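# Pack the carton upright into its wooden crate

## Task

Put the carton inside its wooden crate with the same face up as it started, and never let the carton drop.

## Robot and tools

Setup: four identical Kinova Gen3 arms, arm1 to arm4. Each has seven joints, a five-finger right hand and a wrist camera (arm1_cam_wrist to arm4_cam_wrist). A fixed room camera, cam_high, is not on any robot. All positions use one scene frame with its origin on the floor and +z up. Arm feet (m): arm1 at (0.654, 0.201, 0.798), facing roughly -x; arm2 at (-0.078, 0.651, 0.804), facing roughly -y; arm3 at (-0.652, -0.057, 0.779), facing roughly +x; arm4 at (0.168, -0.651, 0.736), facing roughly +y. The table tops under the arms are at z=0.720. The hand reaches about 1.06 m from the joint1 axis.

move: one action for any of the arms. Each arm has its own optional argument (arm1, arm2, arm3, arm4). Each holds "joints", a map from joint name to an absolute target, and may hold "min_time_s" (0.1 to 8 s), the shortest time that arm's motions may take. An arm you omit gets no new command but may still be driving toward an older target. Targets in radians, absolute, not offsets:
- joint1_rad: -6.283 to 6.283. Swings the whole arm about its foot's vertical axis; positive is clockwise seen from above; 0 points along the foot's +x.
- joint2_rad: -2.249 to 2.249. Shoulder; 0 is upright, positive leans forward.
- joint3_rad: -6.283 to 6.283. Twists the upper arm.
- joint4_rad: -2.579 to 2.579. Elbow; 0 is straight.
- joint5_rad: -6.283 to 6.283. Twists the forearm.
- joint6_rad: -2.099 to 2.099. Wrist bend; 0 is straight.
- joint7_rad: -6.283 to 6.283. Rolls the hand; positive is counter-clockwise seen from behind the hand.
A joint counts as done within 0.01 rad. Reference posture: with joints 1, 3 and 5 at 0 and joint7 at 1.57, the fingers hang straight down ahead of the arm. The palm then faces right and the thumb is toward the foot. The joints of one arm start and finish together, so the hand may swing along a curved path. Top speeds are about 1.39 rad/s for joints 1-4 and 1.22 rad/s for joints 5-7. No action lasts over 15 s.

Hand keys, all absolute on a -1 to 1 scale, reached within 0.02:
- hand_little, hand_ring, hand_middle, hand_index: +1 straight, -1 curled.
- hand_thumb_bend: +1 straight, -1 fully bent.
- hand_thumb_turn: +1 beside the palm, -1 across from the fingers.
- hand_force_limit (-1 to 1): a setting, not a motion. A closing motor stops at a fingertip load from about 0 N at -1 to 10 N at +1, or 15 N for the thumb.
- hand_speed (-0.96 to 1): a setting. At -0.94 or lower a grip stays gentle. At -0.8 or faster the load can overshoot the limit several times.
Each scene begins with force limit 0 and speed -0.8. A motor only starts when its target changes by at least 0.002. Changing just the limit or speed does not restart a stopped motor. To squeeze harder, raise the limit and also send a more closed target. To loosen, send a more open one. With the thumb turned across, the hand can wrap around items about 0.035-0.065 m thick.

Hand geometry: the hand point sits 0.045 m in front of the palm. Its +z runs along straight fingers, +y out of the palm, and +x across the palm away from the thumb. Straight fingers extend 0.06-0.07 m past the point. A bracket on the little-finger side of the wrist sticks out up to 0.10 m across the palm and can strike objects.

"cameras" in move: a list chosen from arm1_cam_wrist, arm2_cam_wrist, arm3_cam_wrist, arm4_cam_wrist, cam_high, or "all". [] gives none. If left out, a bare move returns all images and a move with an action returns none. A move with no arm arguments just reports every robot's full state.

wait: seconds (0 to 10), plus optional cameras. It commands nothing; the simulation keeps running.

zoom_image: camera (one name) and region [x0, y0, x1, y1] in pixels, origin at the top-left. The region is at most 504 by 504 and must come from that camera's newest image.

show_instructions: no arguments. Shows the reference picture(s) for the scene.

finished_scene: scene (integer, the current scene's number, printed at the end of each move result). It closes the scene for good. The carton must already be packed and stay so without help.

Reading results: the "move" line gives each commanded arm's outcome, "done" or its worst status. joint_status words: done; off_target (stopped short, may keep pushing); time_out (target dropped, holds in place); not_followed (a safety check blocked the targets, and the arm may retry them later). Arms under "as last shown" were not commanded, and their values repeat earlier ones. hand_stopped_by gives six words in the order little, ring, middle, index, thumb_bend, thumb_turn: moving, target, force, stalled or fault. The *_load_n values are fingertip loads in N, positive when pushed open. A drop to about 0 means the grip was lost. Joint velocities are in rad/s, and "within noise" means at rest. Joint torques are in N m, positive toward larger joint values. Flange force is an approximate external force on the wrist; "no reading" means no estimate. on_its_own reports motion you did not command. Images can lag the state slightly.

Hazards: the arms keep pushing after contact, and a contact can trip a torque fault (limits 104.5 N m for joints 1-4, 51.3 N m for joints 5-7). A fault also trips if a joint strays over 5 degrees from its plan. It halts that arm for 10 s. Robots must not press hard on each other, and a hand closing on another arm's fingers counts as such a press. The separation check can react too late. Keep the carton from falling, from leaving the work area and from landing on the floor. Avoid slamming fixed objects. Long holds or stretched poses heat motors: MOTOR HOT appears at 60 °C, and at 75 °C the arm sinks and stops for a while. Resend any target marked limit_stop_at_motor_heat. Loose objects may get nudged now and then. The scene keeps running while you compose replies.

Each tool is called after "Request:" as name(argument=value, ...) on one line, values as JSON.

Reference images:

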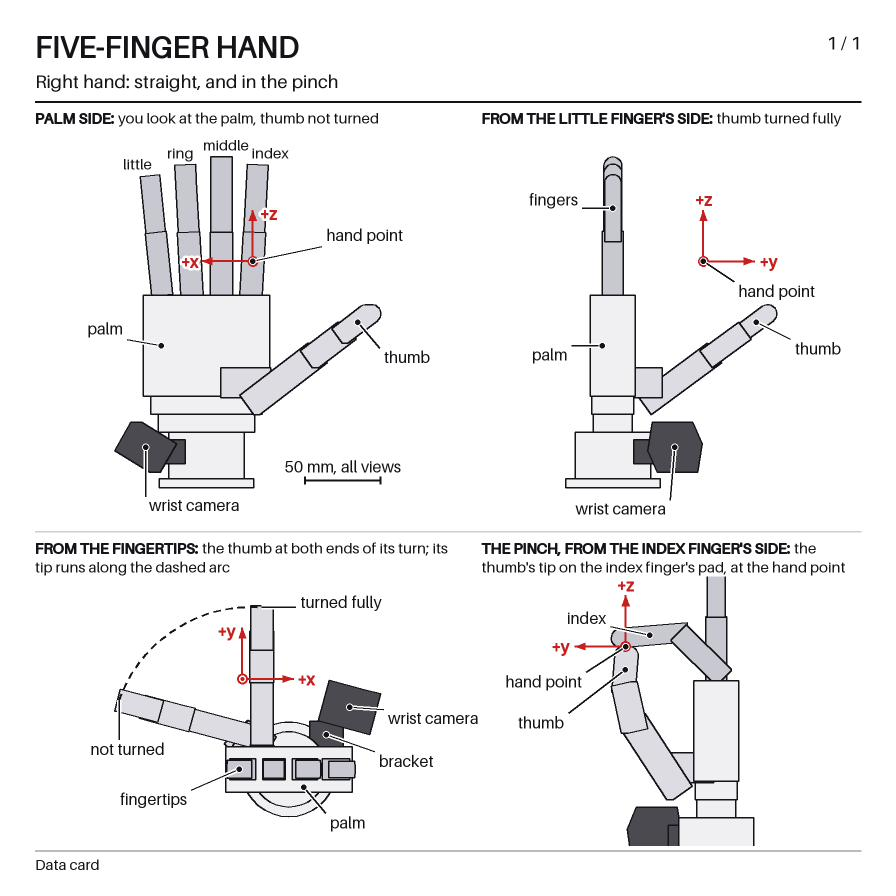

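## Session

Request:
move()

Scene clock: 0.00 s.
Joint torques (N m): no reading
Flange force (N): no reading
Joint velocities: within noise
arm1.joint_positions: joint1_rad=-0.272 joint2_rad=-0.254 joint3_rad=-0.108 joint4_rad=+1.345 joint5_rad=-0.094 joint6_rad=+2.035 joint7_rad=-1.703 hand_little=+1.000 hand_ring=+1.000 hand_middle=+1.000 hand_index=+1.000 hand_thumb_turn=+1.000 hand_thumb_bend=+1.000 hand_force_limit=+0.000 hand_speed=-0.800
arm1.joint_status: not commanded
arm1.hand_stopped_by: target,target,target,target,target,target
arm1.little_load_n: 0.0
arm1.ring_load_n: 0.0
arm1.middle_load_n: 0.0
arm1.index_load_n: 0.0
arm1.thumb_bend_load_n: 0.0
arm1.thumb_turn_load_n: 0.0
arm1.hand: x=+0.4839 y=+0.0605 z=+1.3183 quat_wxyz=(-0.028, -0.989, -0.144, +0.002) (m; scene frame)
arm2.joint_positions: joint1_rad=+0.340 joint2_rad=-0.471 joint3_rad=-0.130 joint4_rad=+1.319 joint5_rad=-0.074 joint6_rad=+1.955 joint7_rad=-1.927 hand_little=+1.000 hand_ring=+1.000 hand_middle=+1.000 hand_index=+1.000 hand_thumb_turn=+1.000 hand_thumb_bend=+1.000 hand_force_limit=+0.000 hand_speed=-0.800
arm2.joint_status: not commanded
arm2.hand_stopped_by: target,target,target,target,target,target
arm2.little_load_n: 0.0
arm2.ring_load_n: 0.0
arm2.middle_load_n: 0.0
arm2.index_load_n: 0.0
arm2.thumb_bend_load_n: 0.0
arm2.thumb_turn_load_n: 0.0
arm2.hand: x=-0.0661 y=+0.4439 z=+1.3826 quat_wxyz=(-0.125, -0.861, -0.482, +0.106) (m; scene frame)
arm3.joint_positions: joint1_rad=+0.527 joint2_rad=-0.511 joint3_rad=-0.129 joint4_rad=+1.568 joint5_rad=+0.049 joint6_rad=+2.011 joint7_rad=-2.134 hand_little=+1.000 hand_ring=+1.000 hand_middle=+1.000 hand_index=+1.000 hand_thumb_turn=+1.000 hand_thumb_bend=+1.000 hand_force_limit=+0.000 hand_speed=-0.800
arm3.joint_status: not commanded
arm3.hand_stopped_by: target,target,target,target,target,target
arm3.little_load_n: 0.0
arm3.ring_load_n: 0.0
arm3.middle_load_n: 0.0
arm3.index_load_n: 0.0
arm3.thumb_bend_load_n: 0.0
arm3.thumb_turn_load_n: 0.0
arm3.hand: x=-0.5112 y=-0.1178 z=+1.2650 quat_wxyz=(-0.035, -0.491, -0.869, +0.050) (m; scene frame)
arm4.joint_positions: joint1_rad=+0.679 joint2_rad=-0.298 joint3_rad=-0.059 joint4_rad=+1.525 joint5_rad=-0.125 joint6_rad=+1.879 joint7_rad=-1.789 hand_little=+1.000 hand_ring=+1.000 hand_middle=+1.000 hand_index=+1.000 hand_thumb_turn=+1.000 hand_thumb_bend=+1.000 hand_force_limit=+0.000 hand_speed=-0.800
arm4.joint_status: not commanded
arm4.hand_stopped_by: target,target,target,target,target,target
arm4.little_load_n: 0.0
arm4.ring_load_n: 0.0
arm4.middle_load_n: 0.0
arm4.index_load_n: 0.0
arm4.thumb_bend_load_n: 0.0
arm4.thumb_turn_load_n: 0.0
arm4.hand: x=+0.2280 y=-0.4238 z=+1.2146 quat_wxyz=(+0.012, +0.397, -0.916, -0.049) (m; scene frame)
pictures: arm1_cam_wrist, arm2_cam_wrist, arm3_cam_wrist, arm4_cam_wrist, cam_high
Images, in order (width x height): arm1_cam_wrist 672x504, arm2_cam_wrist 672x504, arm3_cam_wrist 672x504, arm4_cam_wrist 672x504, cam_high 896x504.

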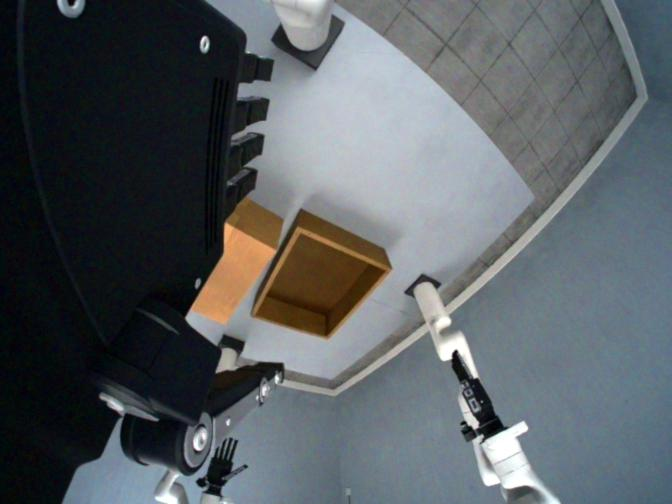

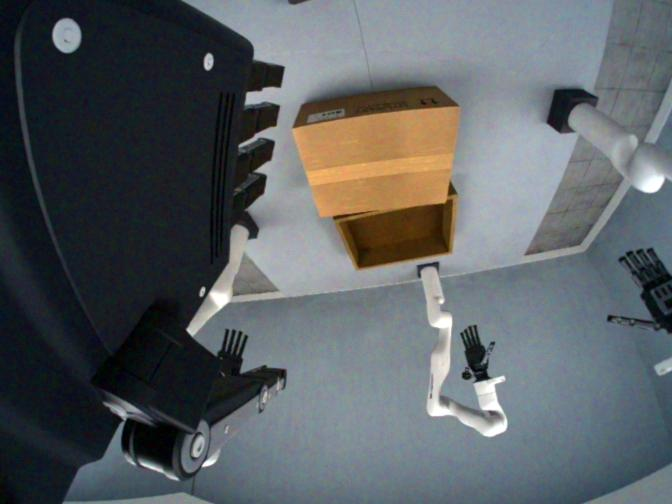

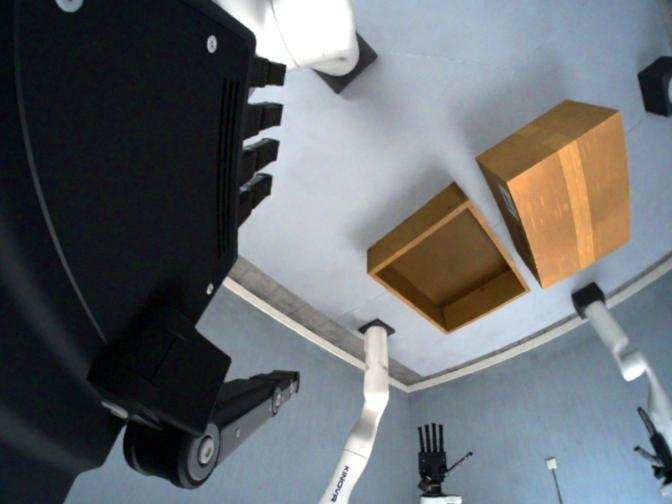

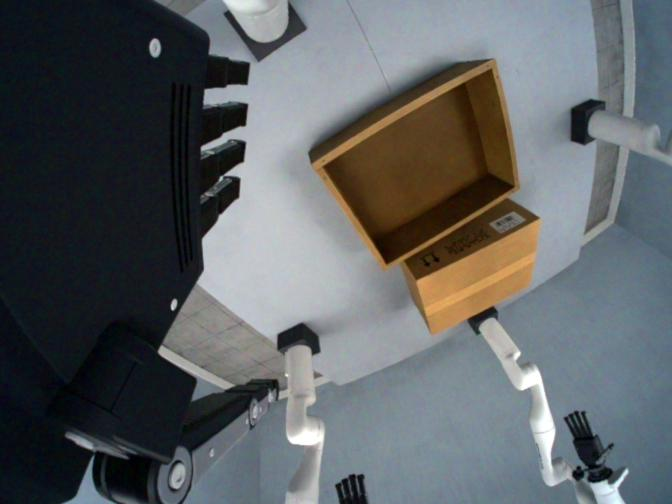

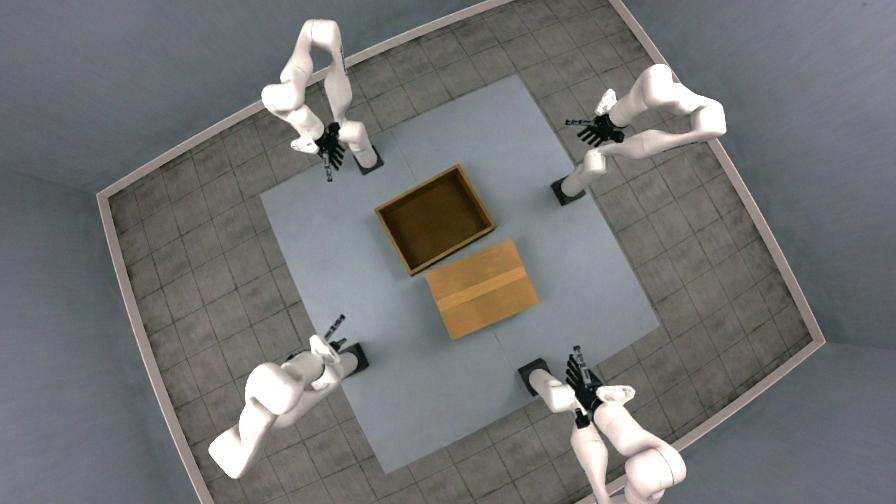

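Request:
zoom_image(camera="cam_high", region=[340, 140, 600, 400])

Request:
zoom_image(camera="cam_high", region=[366, 156, 466, 281])

Request:
zoom_image(camera="cam_high", region=[410, 230, 550, 350])

Request:
zoom_image(camera="arm2_cam_wrist", region=[270, 60, 500, 290])

Request:
zoom_image(camera="arm4_cam_wrist", region=[290, 40, 570, 350])

Request:
zoom_image(camera="arm3_cam_wrist", region=[350, 80, 650, 350])

Scaled by 1.938 from the camera's 896x504 image, which has a finer 1280x720 frame.

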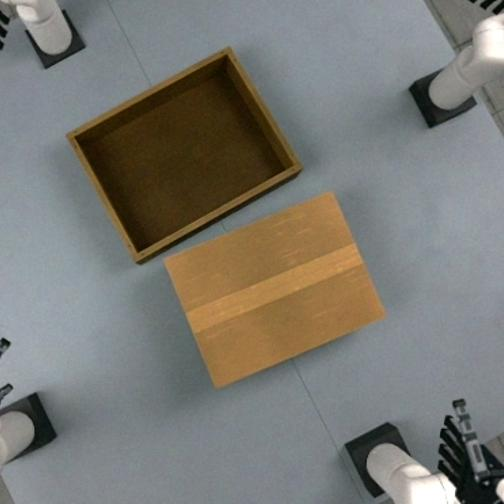

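Scaled by 4.032 from the camera's 896x504 image, which has a finer 1280x720 frame.

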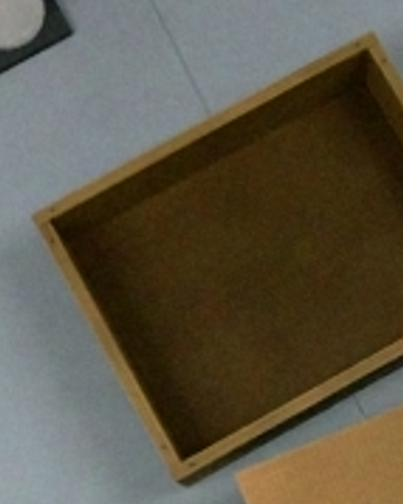

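Scaled by 3.600 from the camera's 896x504 image, which has a finer 1280x720 frame.

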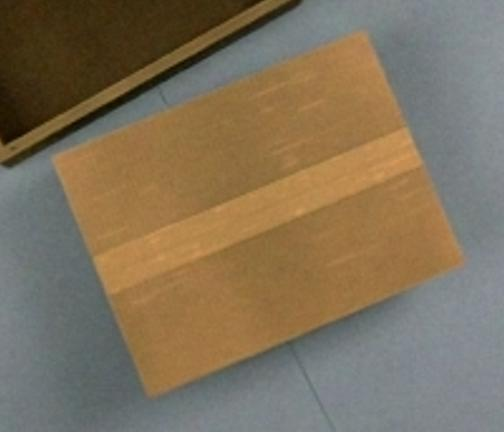

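Scaled by 2.191 from the camera's 672x504 image, which has a finer 960x720 frame.

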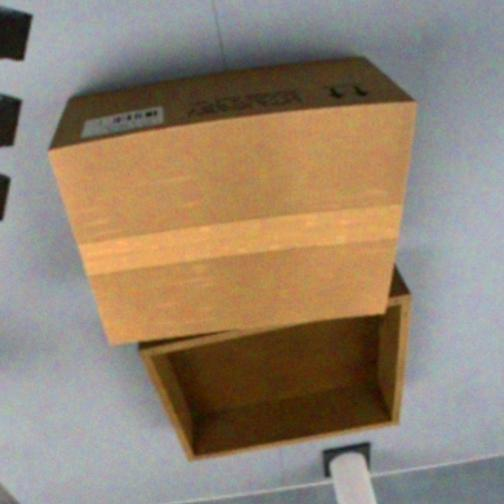

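Scaled by 1.626 from the camera's 672x504 image, which has a finer 960x720 frame.

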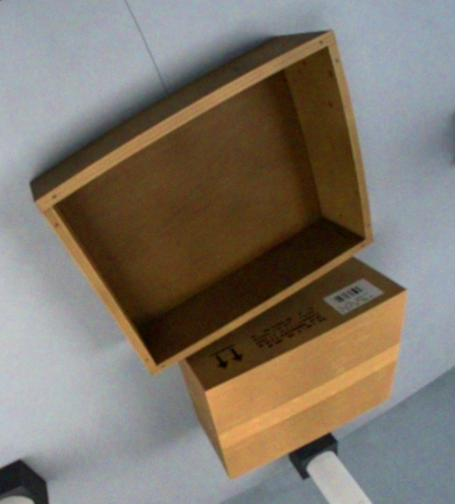

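Scaled by 1.680 from the camera's 672x504 image, which has a finer 960x720 frame.

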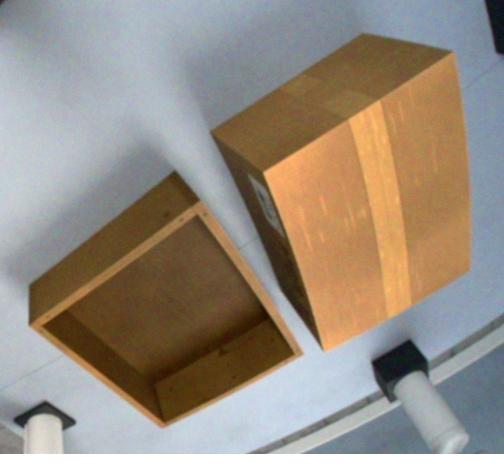

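Request:
move(arm1={"joints": {"joint1_rad": -0.147, "joint2_rad": 0.276, "joint3_rad": 0, "joint4_rad": 1.662, "joint5_rad": 0, "joint6_rad": 1.2036, "joint7_rad": -0.213, "hand_little": -0.95, "hand_ring": -0.95, "hand_middle": -0.95, "hand_index": -0.95, "hand_speed": 0}, "min_time_s": 3}, arm3={"joints": {"joint1_rad": -0.711, "joint2_rad": 0.198, "joint3_rad": 0, "joint4_rad": 1.7028, "joint5_rad": 0, "joint6_rad": 1.2408, "joint7_rad": -0.745, "hand_little": -0.95, "hand_ring": -0.95, "hand_middle": -0.95, "hand_index": -0.95, "hand_speed": 0}, "min_time_s": 3}, cameras=["all"])

Scene clock: 146.00 s.
Joint torques (N m): arm1=[2.49 -11.48 0.54 -6.83 -0.15 0.19 0.05] | arm2=[2.17 2.12 0.87 -6.8 -0.39 -0.93 0.13] | arm3=[-0.1 -10.92 -1.81 -7.6 0.08 -0.11 0.11] | arm4=[-1.29 -0.38 0.65 -7.64 -0.34 -0.49 -0.1]
Flange force (N): arm1=[-5.0 1.6 -1.7] | arm2=[0.8 -0.4 -0.6] | arm3=[1.3 -0.5 -1.0] | arm4=[4.0 -0.2 0.4]
move: arm1 done; arm3 done
Joint velocities: within noise
arm1.joint_positions: joint1_rad=-0.147 joint2_rad=+0.276 joint3_rad=+0.000 joint4_rad=+1.662 joint5_rad=+0.000 joint6_rad=+1.204 joint7_rad=-0.213 hand_little=-0.950 hand_ring=-0.950 hand_middle=-0.950 hand_index=-0.950 hand_thumb_turn=+1.000 hand_thumb_bend=+1.000 hand_force_limit=+0.000 hand_speed=+0.000
arm1.joint_status: all done
arm1.hand_stopped_by: target,target,target,target,target,target
arm1.little_load_n: 0.0
arm1.ring_load_n: 0.0
arm1.middle_load_n: 0.0
arm1.index_load_n: 0.0
arm1.thumb_bend_load_n: 0.0
arm1.thumb_turn_load_n: 0.0
arm1.hand: x=+0.3066 y=+0.1300 z=+1.0549 quat_wxyz=(+0.002, -0.730, -0.684, +0.002) (m; scene frame)
arm2, arm4: as last shown
arm3.joint_positions: joint1_rad=-0.711 joint2_rad=+0.198 joint3_rad=+0.000 joint4_rad=+1.703 joint5_rad=+0.000 joint6_rad=+1.241 joint7_rad=-0.745 hand_little=-0.950 hand_ring=-0.950 hand_middle=-0.950 hand_index=-0.950 hand_thumb_turn=+1.000 hand_thumb_bend=+1.000 hand_force_limit=+0.000 hand_speed=+0.000
arm3.joint_status: all done
arm3.hand_stopped_by: target,target,target,target,target,target
arm3.little_load_n: 0.0
arm3.ring_load_n: 0.0
arm3.middle_load_n: 0.0
arm3.index_load_n: 0.0
arm3.thumb_bend_load_n: 0.0
arm3.thumb_turn_load_n: -0.5
arm3.hand: x=-0.3970 y=+0.1959 z=+1.0523 quat_wxyz=(+0.000, +0.683, -0.730, -0.003) (m; scene frame)
pictures: arm1_cam_wrist, arm2_cam_wrist, arm3_cam_wrist, arm4_cam_wrist, cam_high
Images, in order (width x height): arm1_cam_wrist 672x504, arm2_cam_wrist 672x504, arm3_cam_wrist 672x504, arm4_cam_wrist 672x504, cam_high 896x504.

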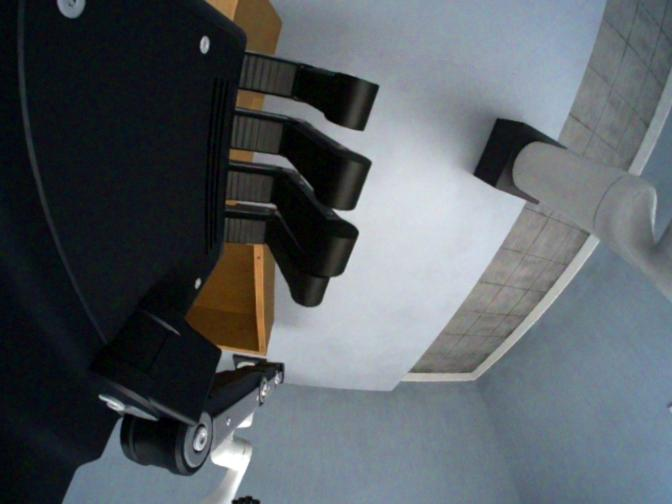

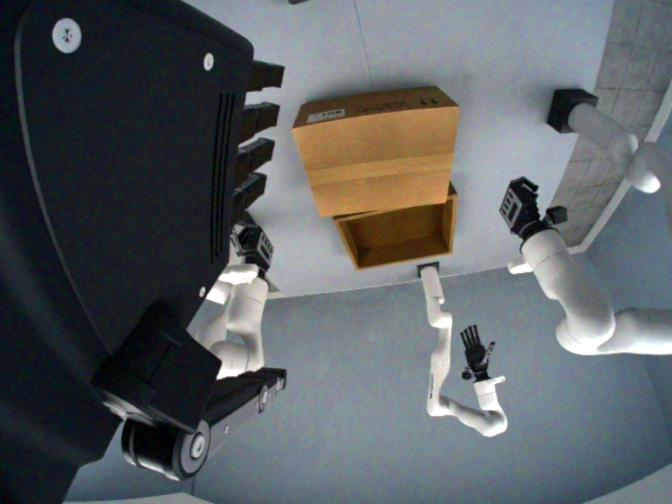

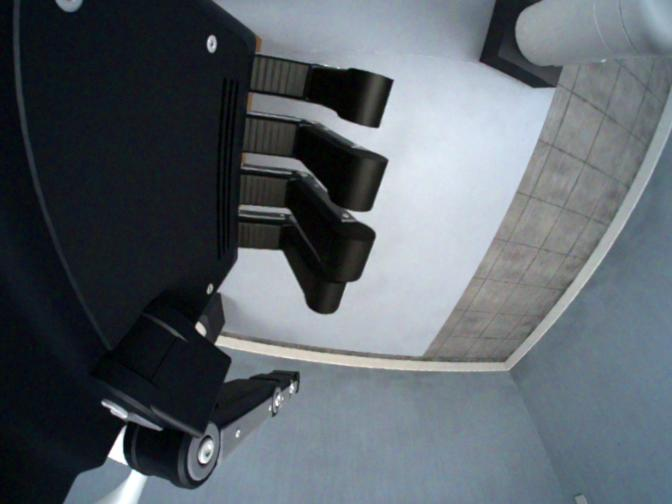

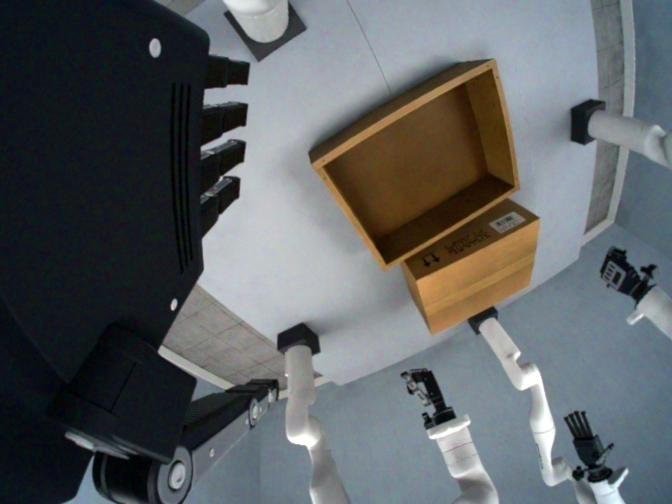

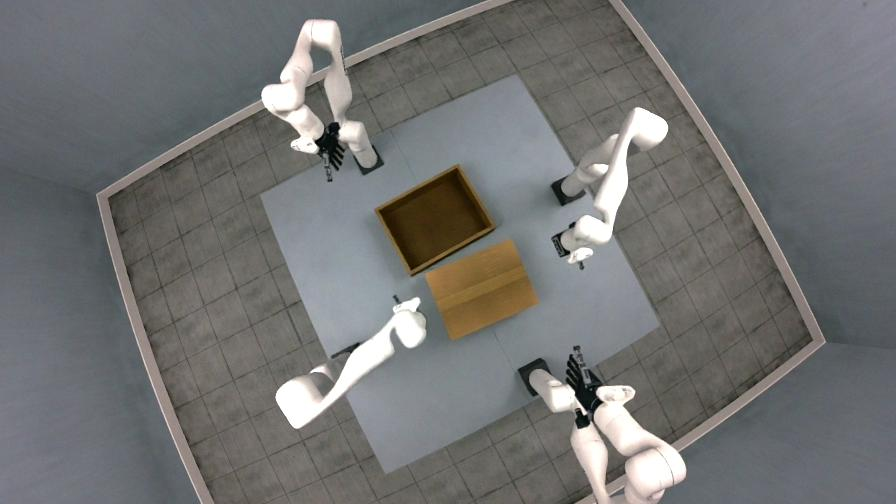

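Request:
zoom_image(camera="cam_high", region=[260, 260, 460, 460])

Request:
zoom_image(camera="cam_high", region=[520, 90, 720, 290])

Request:
zoom_image(camera="arm4_cam_wrist", region=[380, 160, 672, 400])

Request:
zoom_image(camera="arm2_cam_wrist", region=[220, 60, 620, 330])

Scaled by 2.520 from the camera's 896x504 image, which has a finer 1280x720 frame.

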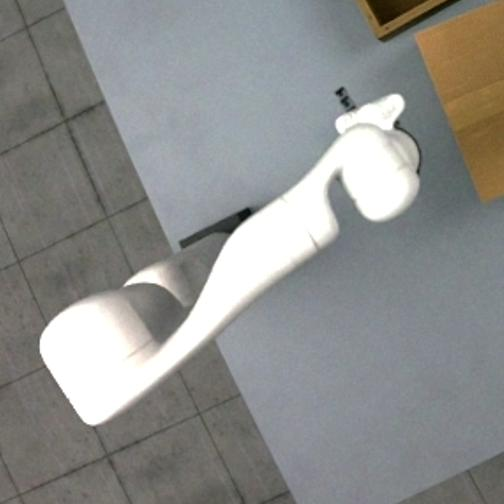

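Scaled by 2.520 from the camera's 896x504 image, which has a finer 1280x720 frame.

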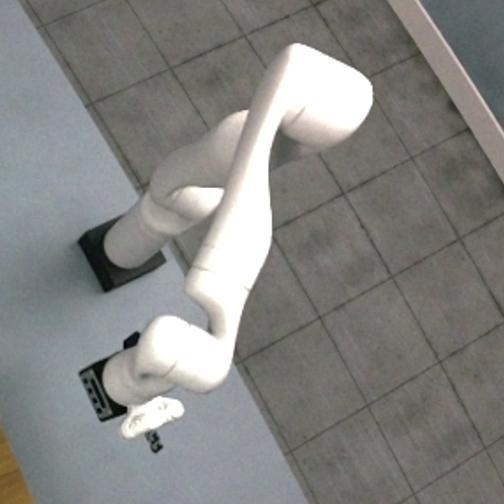

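Scaled by 1.726 from the camera's 672x504 image, which has a finer 960x720 frame.

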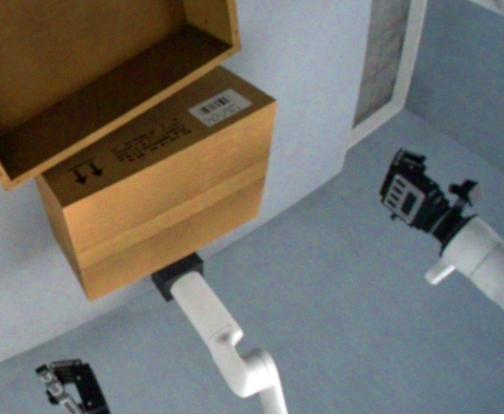

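Scaled by 1.260 from the camera's 672x504 image, which has a finer 960x720 frame.

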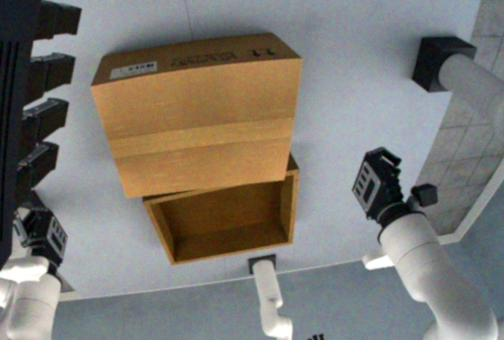

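Request:
zoom_image(camera="arm2_cam_wrist", region=[480, 160, 600, 280])

Request:
zoom_image(camera="arm4_cam_wrist", region=[580, 230, 672, 320])

Request:
zoom_image(camera="arm4_cam_wrist", region=[380, 350, 480, 450])

Scaled by 4.200 from the camera's 672x504 image, which has a finer 960x720 frame.

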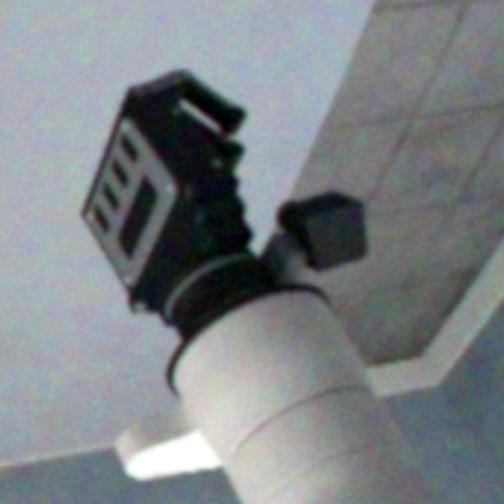

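Scaled by 5.478 from the camera's 672x504 image, which has a finer 960x720 frame.

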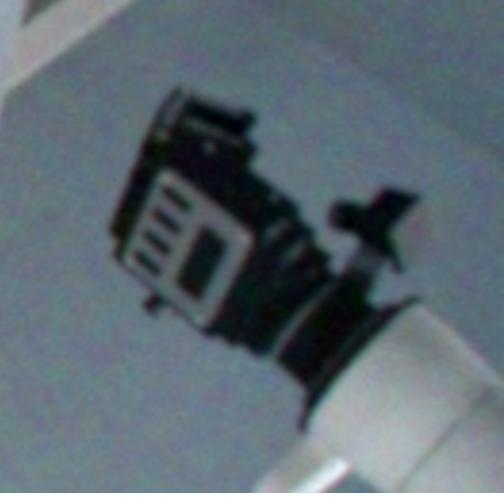

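Scaled by 5.040 from the camera's 672x504 image, which has a finer 960x720 frame.

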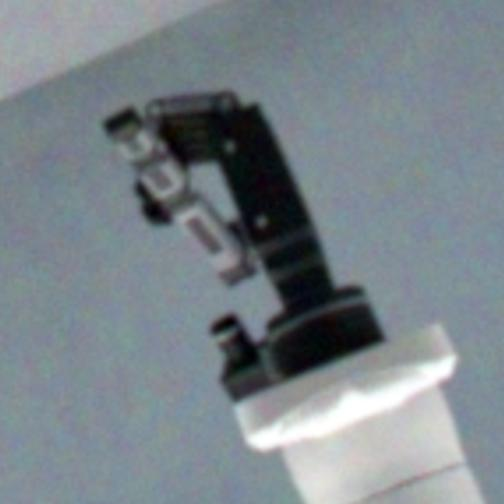

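Request:
move(arm1={"joints": {"joint1_rad": -0.1726, "joint2_rad": 0.6118, "joint4_rad": 1.8662, "joint6_rad": 0.6636, "joint7_rad": -0.2389}, "min_time_s": 3}, arm3={"joints": {"joint1_rad": -0.7296, "joint2_rad": 0.5163, "joint4_rad": 1.9592, "joint6_rad": 0.6661, "joint7_rad": -0.7645}, "min_time_s": 3}, cameras=["all"])

Request:
zoom_image(camera="cam_high", region=[370, 200, 600, 360])

Request:
zoom_image(camera="arm4_cam_wrist", region=[380, 160, 672, 400])

Request:
zoom_image(camera="arm2_cam_wrist", region=[220, 60, 620, 330])

Scene clock: 201.47 s.
Joint torques (N m): arm1=[2.54 -14.59 0.66 -4.33 -0.14 0.18 0.07] | arm2=[2.14 2.11 0.87 -6.81 -0.4 -0.94 0.12] | arm3=[-0.17 -13.98 -1.73 -4.88 0.11 -0.1 0.1] | arm4=[-1.28 -0.33 0.65 -7.67 -0.33 -0.51 -0.1]
Flange force (N): arm1=[-5.8 1.3 -2.0] | arm2=[0.8 -0.4 -0.6] | arm3=[-0.2 0.0 -1.4] | arm4=[4.2 -0.2 0.5]
move: arm1 done; arm3 done
Joint velocities: within noise
arm1.joint_positions: joint1_rad=-0.173 joint2_rad=+0.612 joint3_rad=+0.000 joint4_rad=+1.866 joint5_rad=+0.000 joint6_rad=+0.664 joint7_rad=-0.239 hand_little=-0.950 hand_ring=-0.950 hand_middle=-0.950 hand_index=-0.950 hand_thumb_turn=+1.000 hand_thumb_bend=+1.000 hand_force_limit=+0.000 hand_speed=+0.000
arm1.joint_status: all done
arm1.hand_stopped_by: target,target,target,target,target,target
arm1.little_load_n: 0.0
arm1.ring_load_n: 0.0
arm1.middle_load_n: 0.0
arm1.index_load_n: 0.0
arm1.thumb_bend_load_n: -0.5
arm1.thumb_turn_load_n: 0.0
arm1.hand: x=+0.2796 y=+0.1150 z=+0.8599 quat_wxyz=(+0.002, -0.730, -0.684, +0.002) (m; scene frame)
arm2, arm4: as last shown
arm2.thumb_bend_load_n: -0.5
arm3.joint_positions: joint1_rad=-0.730 joint2_rad=+0.516 joint3_rad=+0.000 joint4_rad=+1.959 joint5_rad=+0.000 joint6_rad=+0.666 joint7_rad=-0.764 hand_little=-0.950 hand_ring=-0.950 hand_middle=-0.950 hand_index=-0.950 hand_thumb_turn=+1.000 hand_thumb_bend=+1.000 hand_force_limit=+0.000 hand_speed=+0.000
arm3.joint_status: all done
arm3.hand_stopped_by: target,target,target,target,target,target
arm3.little_load_n: 0.0
arm3.ring_load_n: 0.5
arm3.middle_load_n: 0.0
arm3.index_load_n: 0.0
arm3.thumb_bend_load_n: 0.0
arm3.thumb_turn_load_n: 0.0
arm3.hand: x=-0.3853 y=+0.2166 z=+0.8605 quat_wxyz=(+0.000, +0.683, -0.730, -0.003) (m; scene frame)
pictures: arm1_cam_wrist, arm2_cam_wrist, arm3_cam_wrist, arm4_cam_wrist, cam_high
Images, in order (width x height): arm1_cam_wrist 672x504, arm2_cam_wrist 672x504, arm3_cam_wrist 672x504, arm4_cam_wrist 672x504, cam_high 896x504.

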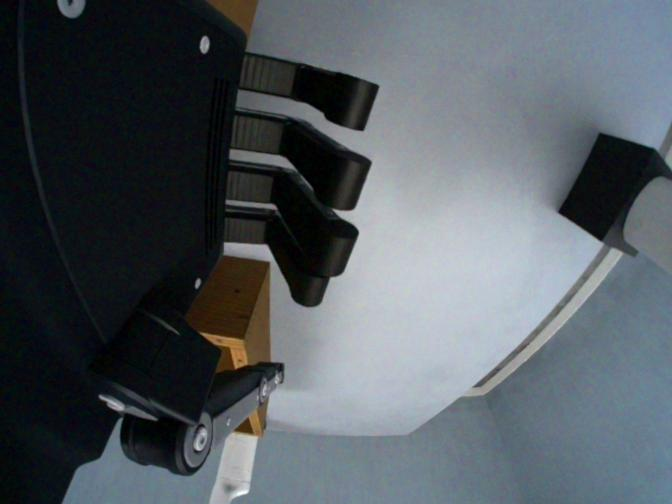

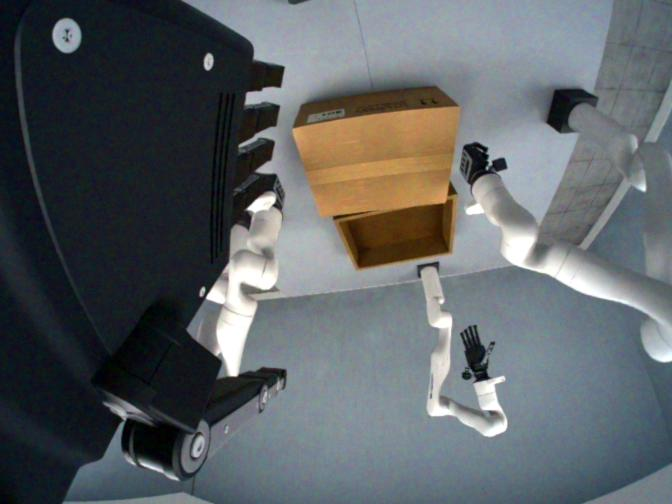

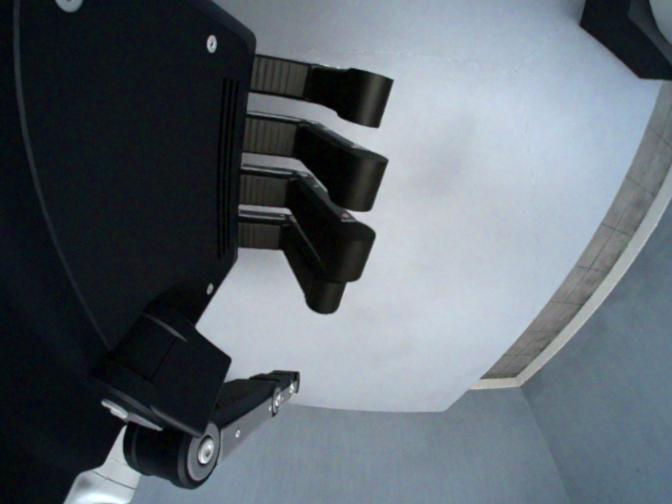

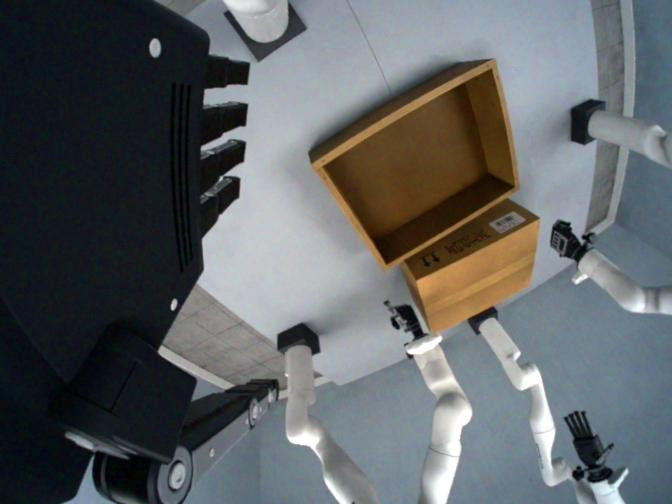

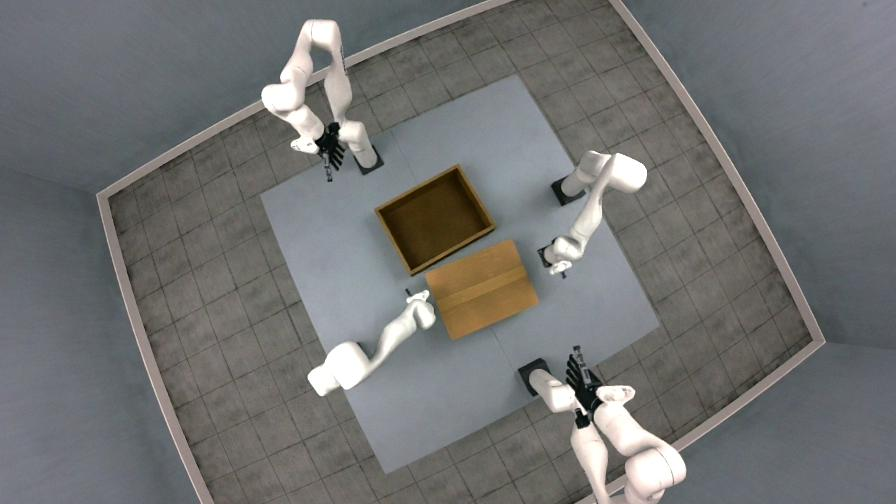

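Scaled by 2.191 from the camera's 896x504 image, which has a finer 1280x720 frame.

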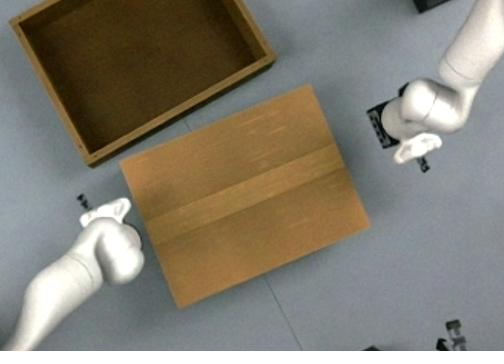

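Scaled by 1.726 from the camera's 672x504 image, which has a finer 960x720 frame.

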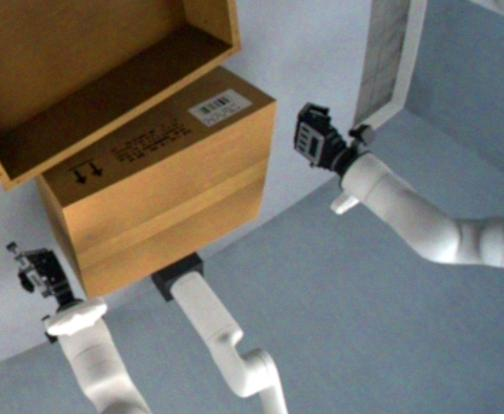

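Scaled by 1.260 from the camera's 672x504 image, which has a finer 960x720 frame.

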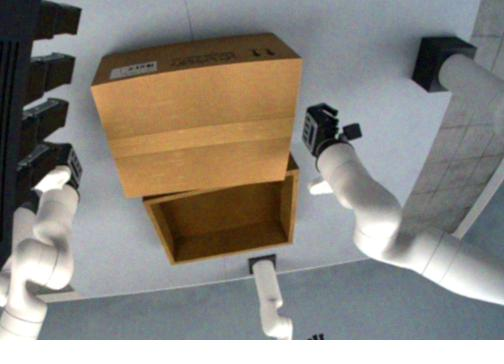

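Request:
zoom_image(camera="cam_high", region=[510, 220, 590, 290])

Request:
zoom_image(camera="cam_high", region=[400, 270, 460, 330])

Scaled by 6.300 from the camera's 896x504 image, which has a finer 1280x720 frame.

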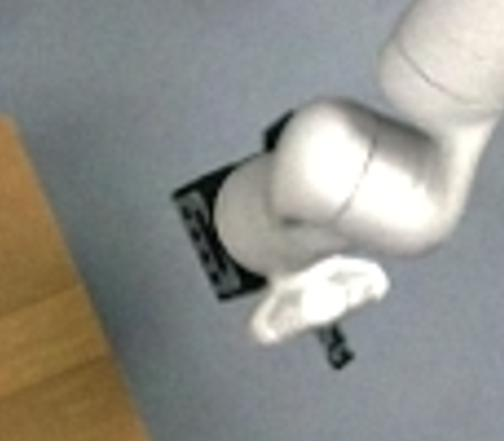

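Scaled by 8.400 from the camera's 896x504 image, which has a finer 1280x720 frame.

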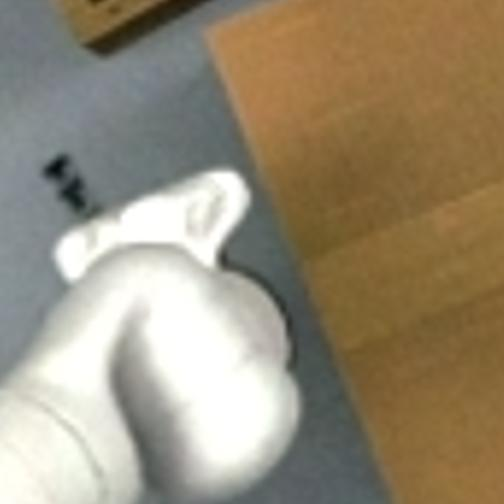

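Request:
move(arm1={"joints": {"joint1_rad": -0.1201, "joint2_rad": 0.6457, "joint4_rad": 1.789, "joint6_rad": 0.7069, "joint7_rad": -0.1864}, "min_time_s": 2}, arm3={"joints": {"joint1_rad": -0.6521, "joint2_rad": 0.6247, "joint4_rad": 1.732, "joint6_rad": 0.7849, "joint7_rad": -0.6864}, "min_time_s": 2}, cameras=["all"])

Request:
zoom_image(camera="cam_high", region=[370, 200, 600, 360])

Request:
zoom_image(camera="arm4_cam_wrist", region=[350, 160, 600, 360])

Request:
zoom_image(camera="arm2_cam_wrist", region=[220, 60, 520, 280])

Scene clock: 274.33 s.
Joint torques (N m): arm1=[2.52 -15.38 0.7 -4.62 -0.15 0.18 0.07] | arm2=[2.13 2.14 0.86 -6.81 -0.38 -0.96 0.13] | arm3=[-0.16 -16.44 -1.65 -5.61 0.09 -0.12 0.11] | arm4=[-1.31 -0.38 0.61 -7.66 -0.35 -0.51 -0.11]
Flange force (N): arm1=[-5.5 1.0 -1.9] | arm2=[0.9 -0.4 -0.6] | arm3=[-0.3 0.0 -1.2] | arm4=[4.1 -0.3 0.4]
move: arm1 done; arm3 done
Joint velocities: within noise
arm1.joint_positions: joint1_rad=-0.120 joint2_rad=+0.646 joint3_rad=+0.000 joint4_rad=+1.789 joint5_rad=+0.000 joint6_rad=+0.707 joint7_rad=-0.186 hand_little=-0.950 hand_ring=-0.950 hand_middle=-0.950 hand_index=-0.950 hand_thumb_turn=+1.000 hand_thumb_bend=+1.000 hand_force_limit=+0.000 hand_speed=+0.000
arm1.joint_status: all done
arm1.hand_stopped_by: target,target,target,target,target,target
arm1.little_load_n: 0.0
arm1.ring_load_n: 0.0
arm1.middle_load_n: 0.0
arm1.index_load_n: 0.5
arm1.thumb_bend_load_n: 0.0
arm1.thumb_turn_load_n: 0.0
arm1.hand: x=+0.2556 y=+0.1351 z=+0.8603 quat_wxyz=(+0.002, -0.730, -0.684, +0.002) (m; scene frame)
arm2, arm4: as last shown
arm2.thumb_bend_load_n: 0.0
arm3.joint_positions: joint1_rad=-0.652 joint2_rad=+0.625 joint3_rad=+0.000 joint4_rad=+1.732 joint5_rad=+0.000 joint6_rad=+0.785 joint7_rad=-0.686 hand_little=-0.950 hand_ring=-0.950 hand_middle=-0.950 hand_index=-0.950 hand_thumb_turn=+1.000 hand_thumb_bend=+1.000 hand_force_limit=+0.000 hand_speed=+0.000
arm3.joint_status: all done
arm3.hand_stopped_by: target,target,target,target,target,target
arm3.little_load_n: 0.0
arm3.ring_load_n: 0.0
arm3.middle_load_n: 0.0
arm3.index_load_n: 0.0
arm3.thumb_bend_load_n: 0.0
arm3.thumb_turn_load_n: 0.0
arm3.hand: x=-0.3138 y=+0.2293 z=+0.8603 quat_wxyz=(+0.000, +0.683, -0.730, -0.003) (m; scene frame)
pictures: arm1_cam_wrist, arm2_cam_wrist, arm3_cam_wrist, arm4_cam_wrist, cam_high
Images, in order (width x height): arm1_cam_wrist 672x504, arm2_cam_wrist 672x504, arm3_cam_wrist 672x504, arm4_cam_wrist 672x504, cam_high 896x504.

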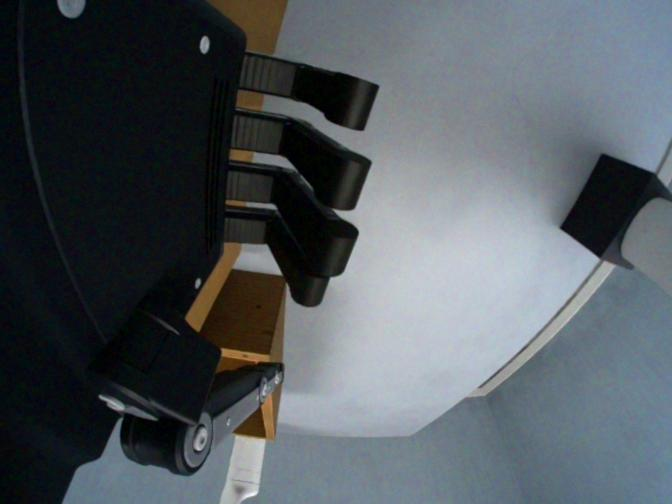

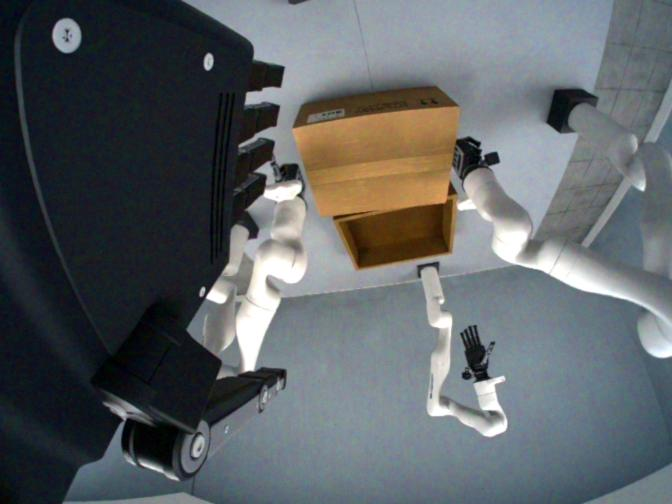

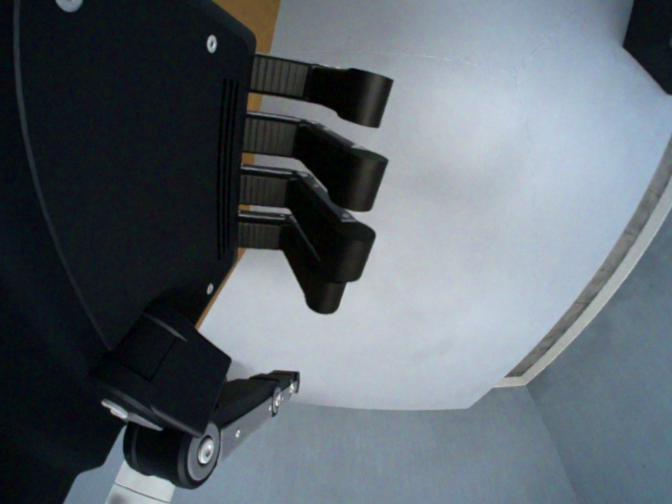

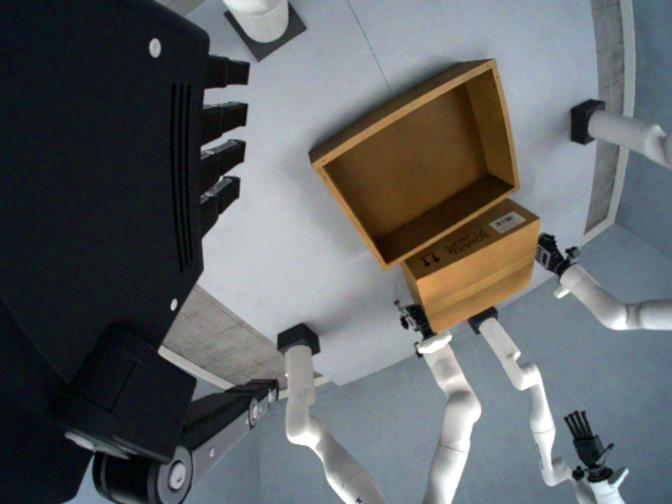

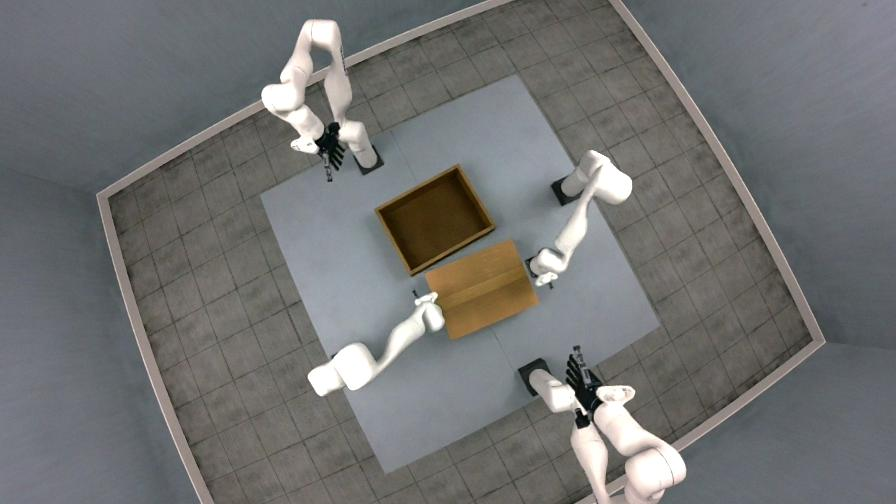

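Scaled by 2.191 from the camera's 896x504 image, which has a finer 1280x720 frame.

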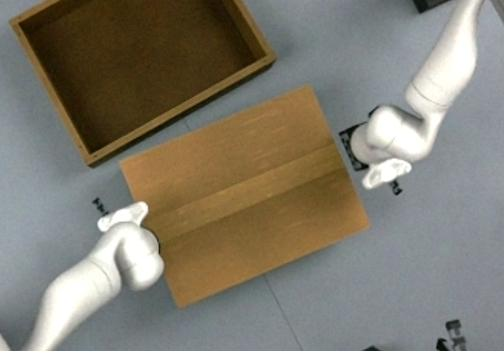

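Scaled by 2.016 from the camera's 672x504 image, which has a finer 960x720 frame.

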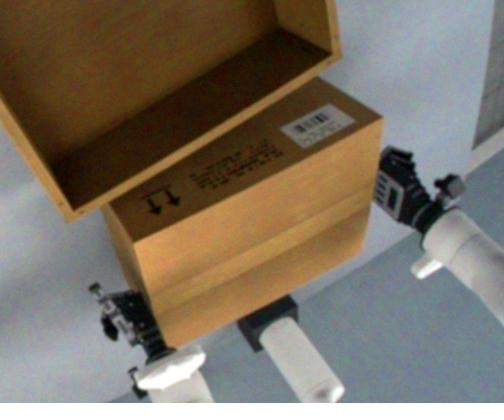

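Scaled by 1.680 from the camera's 672x504 image, which has a finer 960x720 frame.

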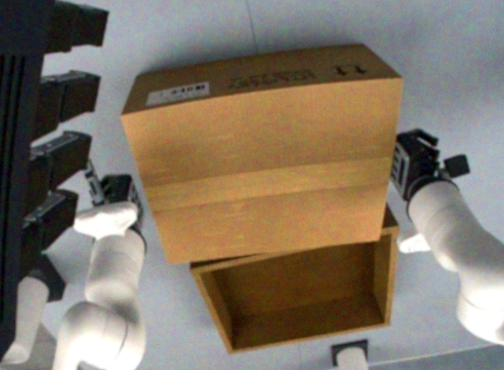

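Request:
zoom_image(camera="arm4_cam_wrist", region=[490, 180, 600, 270])

Request:
zoom_image(camera="arm2_cam_wrist", region=[420, 80, 520, 220])

Request:
zoom_image(camera="arm2_cam_wrist", region=[260, 90, 360, 220])

Scaled by 4.582 from the camera's 672x504 image, which has a finer 960x720 frame.

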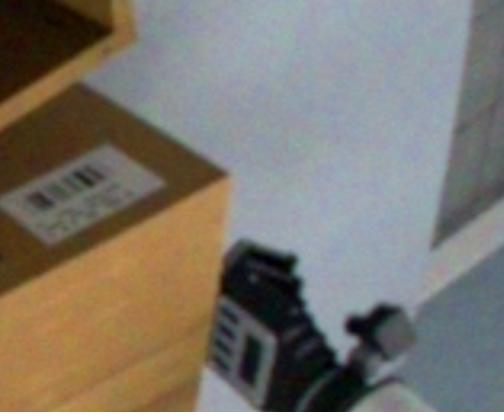

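Scaled by 3.600 from the camera's 672x504 image, which has a finer 960x720 frame.

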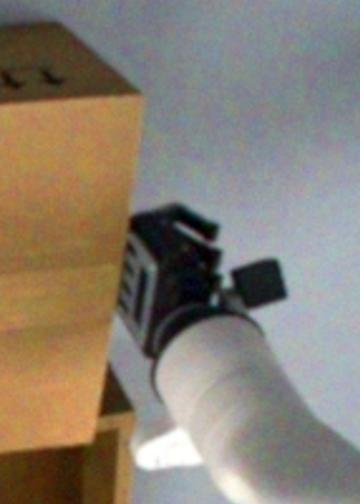

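Scaled by 3.877 from the camera's 672x504 image, which has a finer 960x720 frame.

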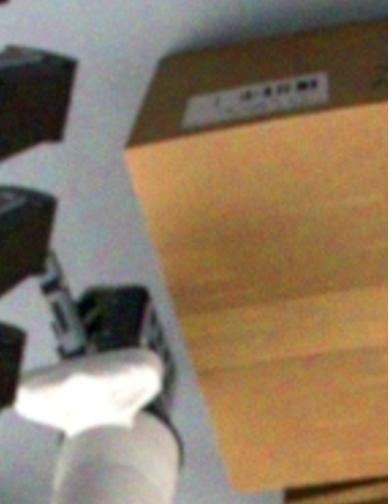

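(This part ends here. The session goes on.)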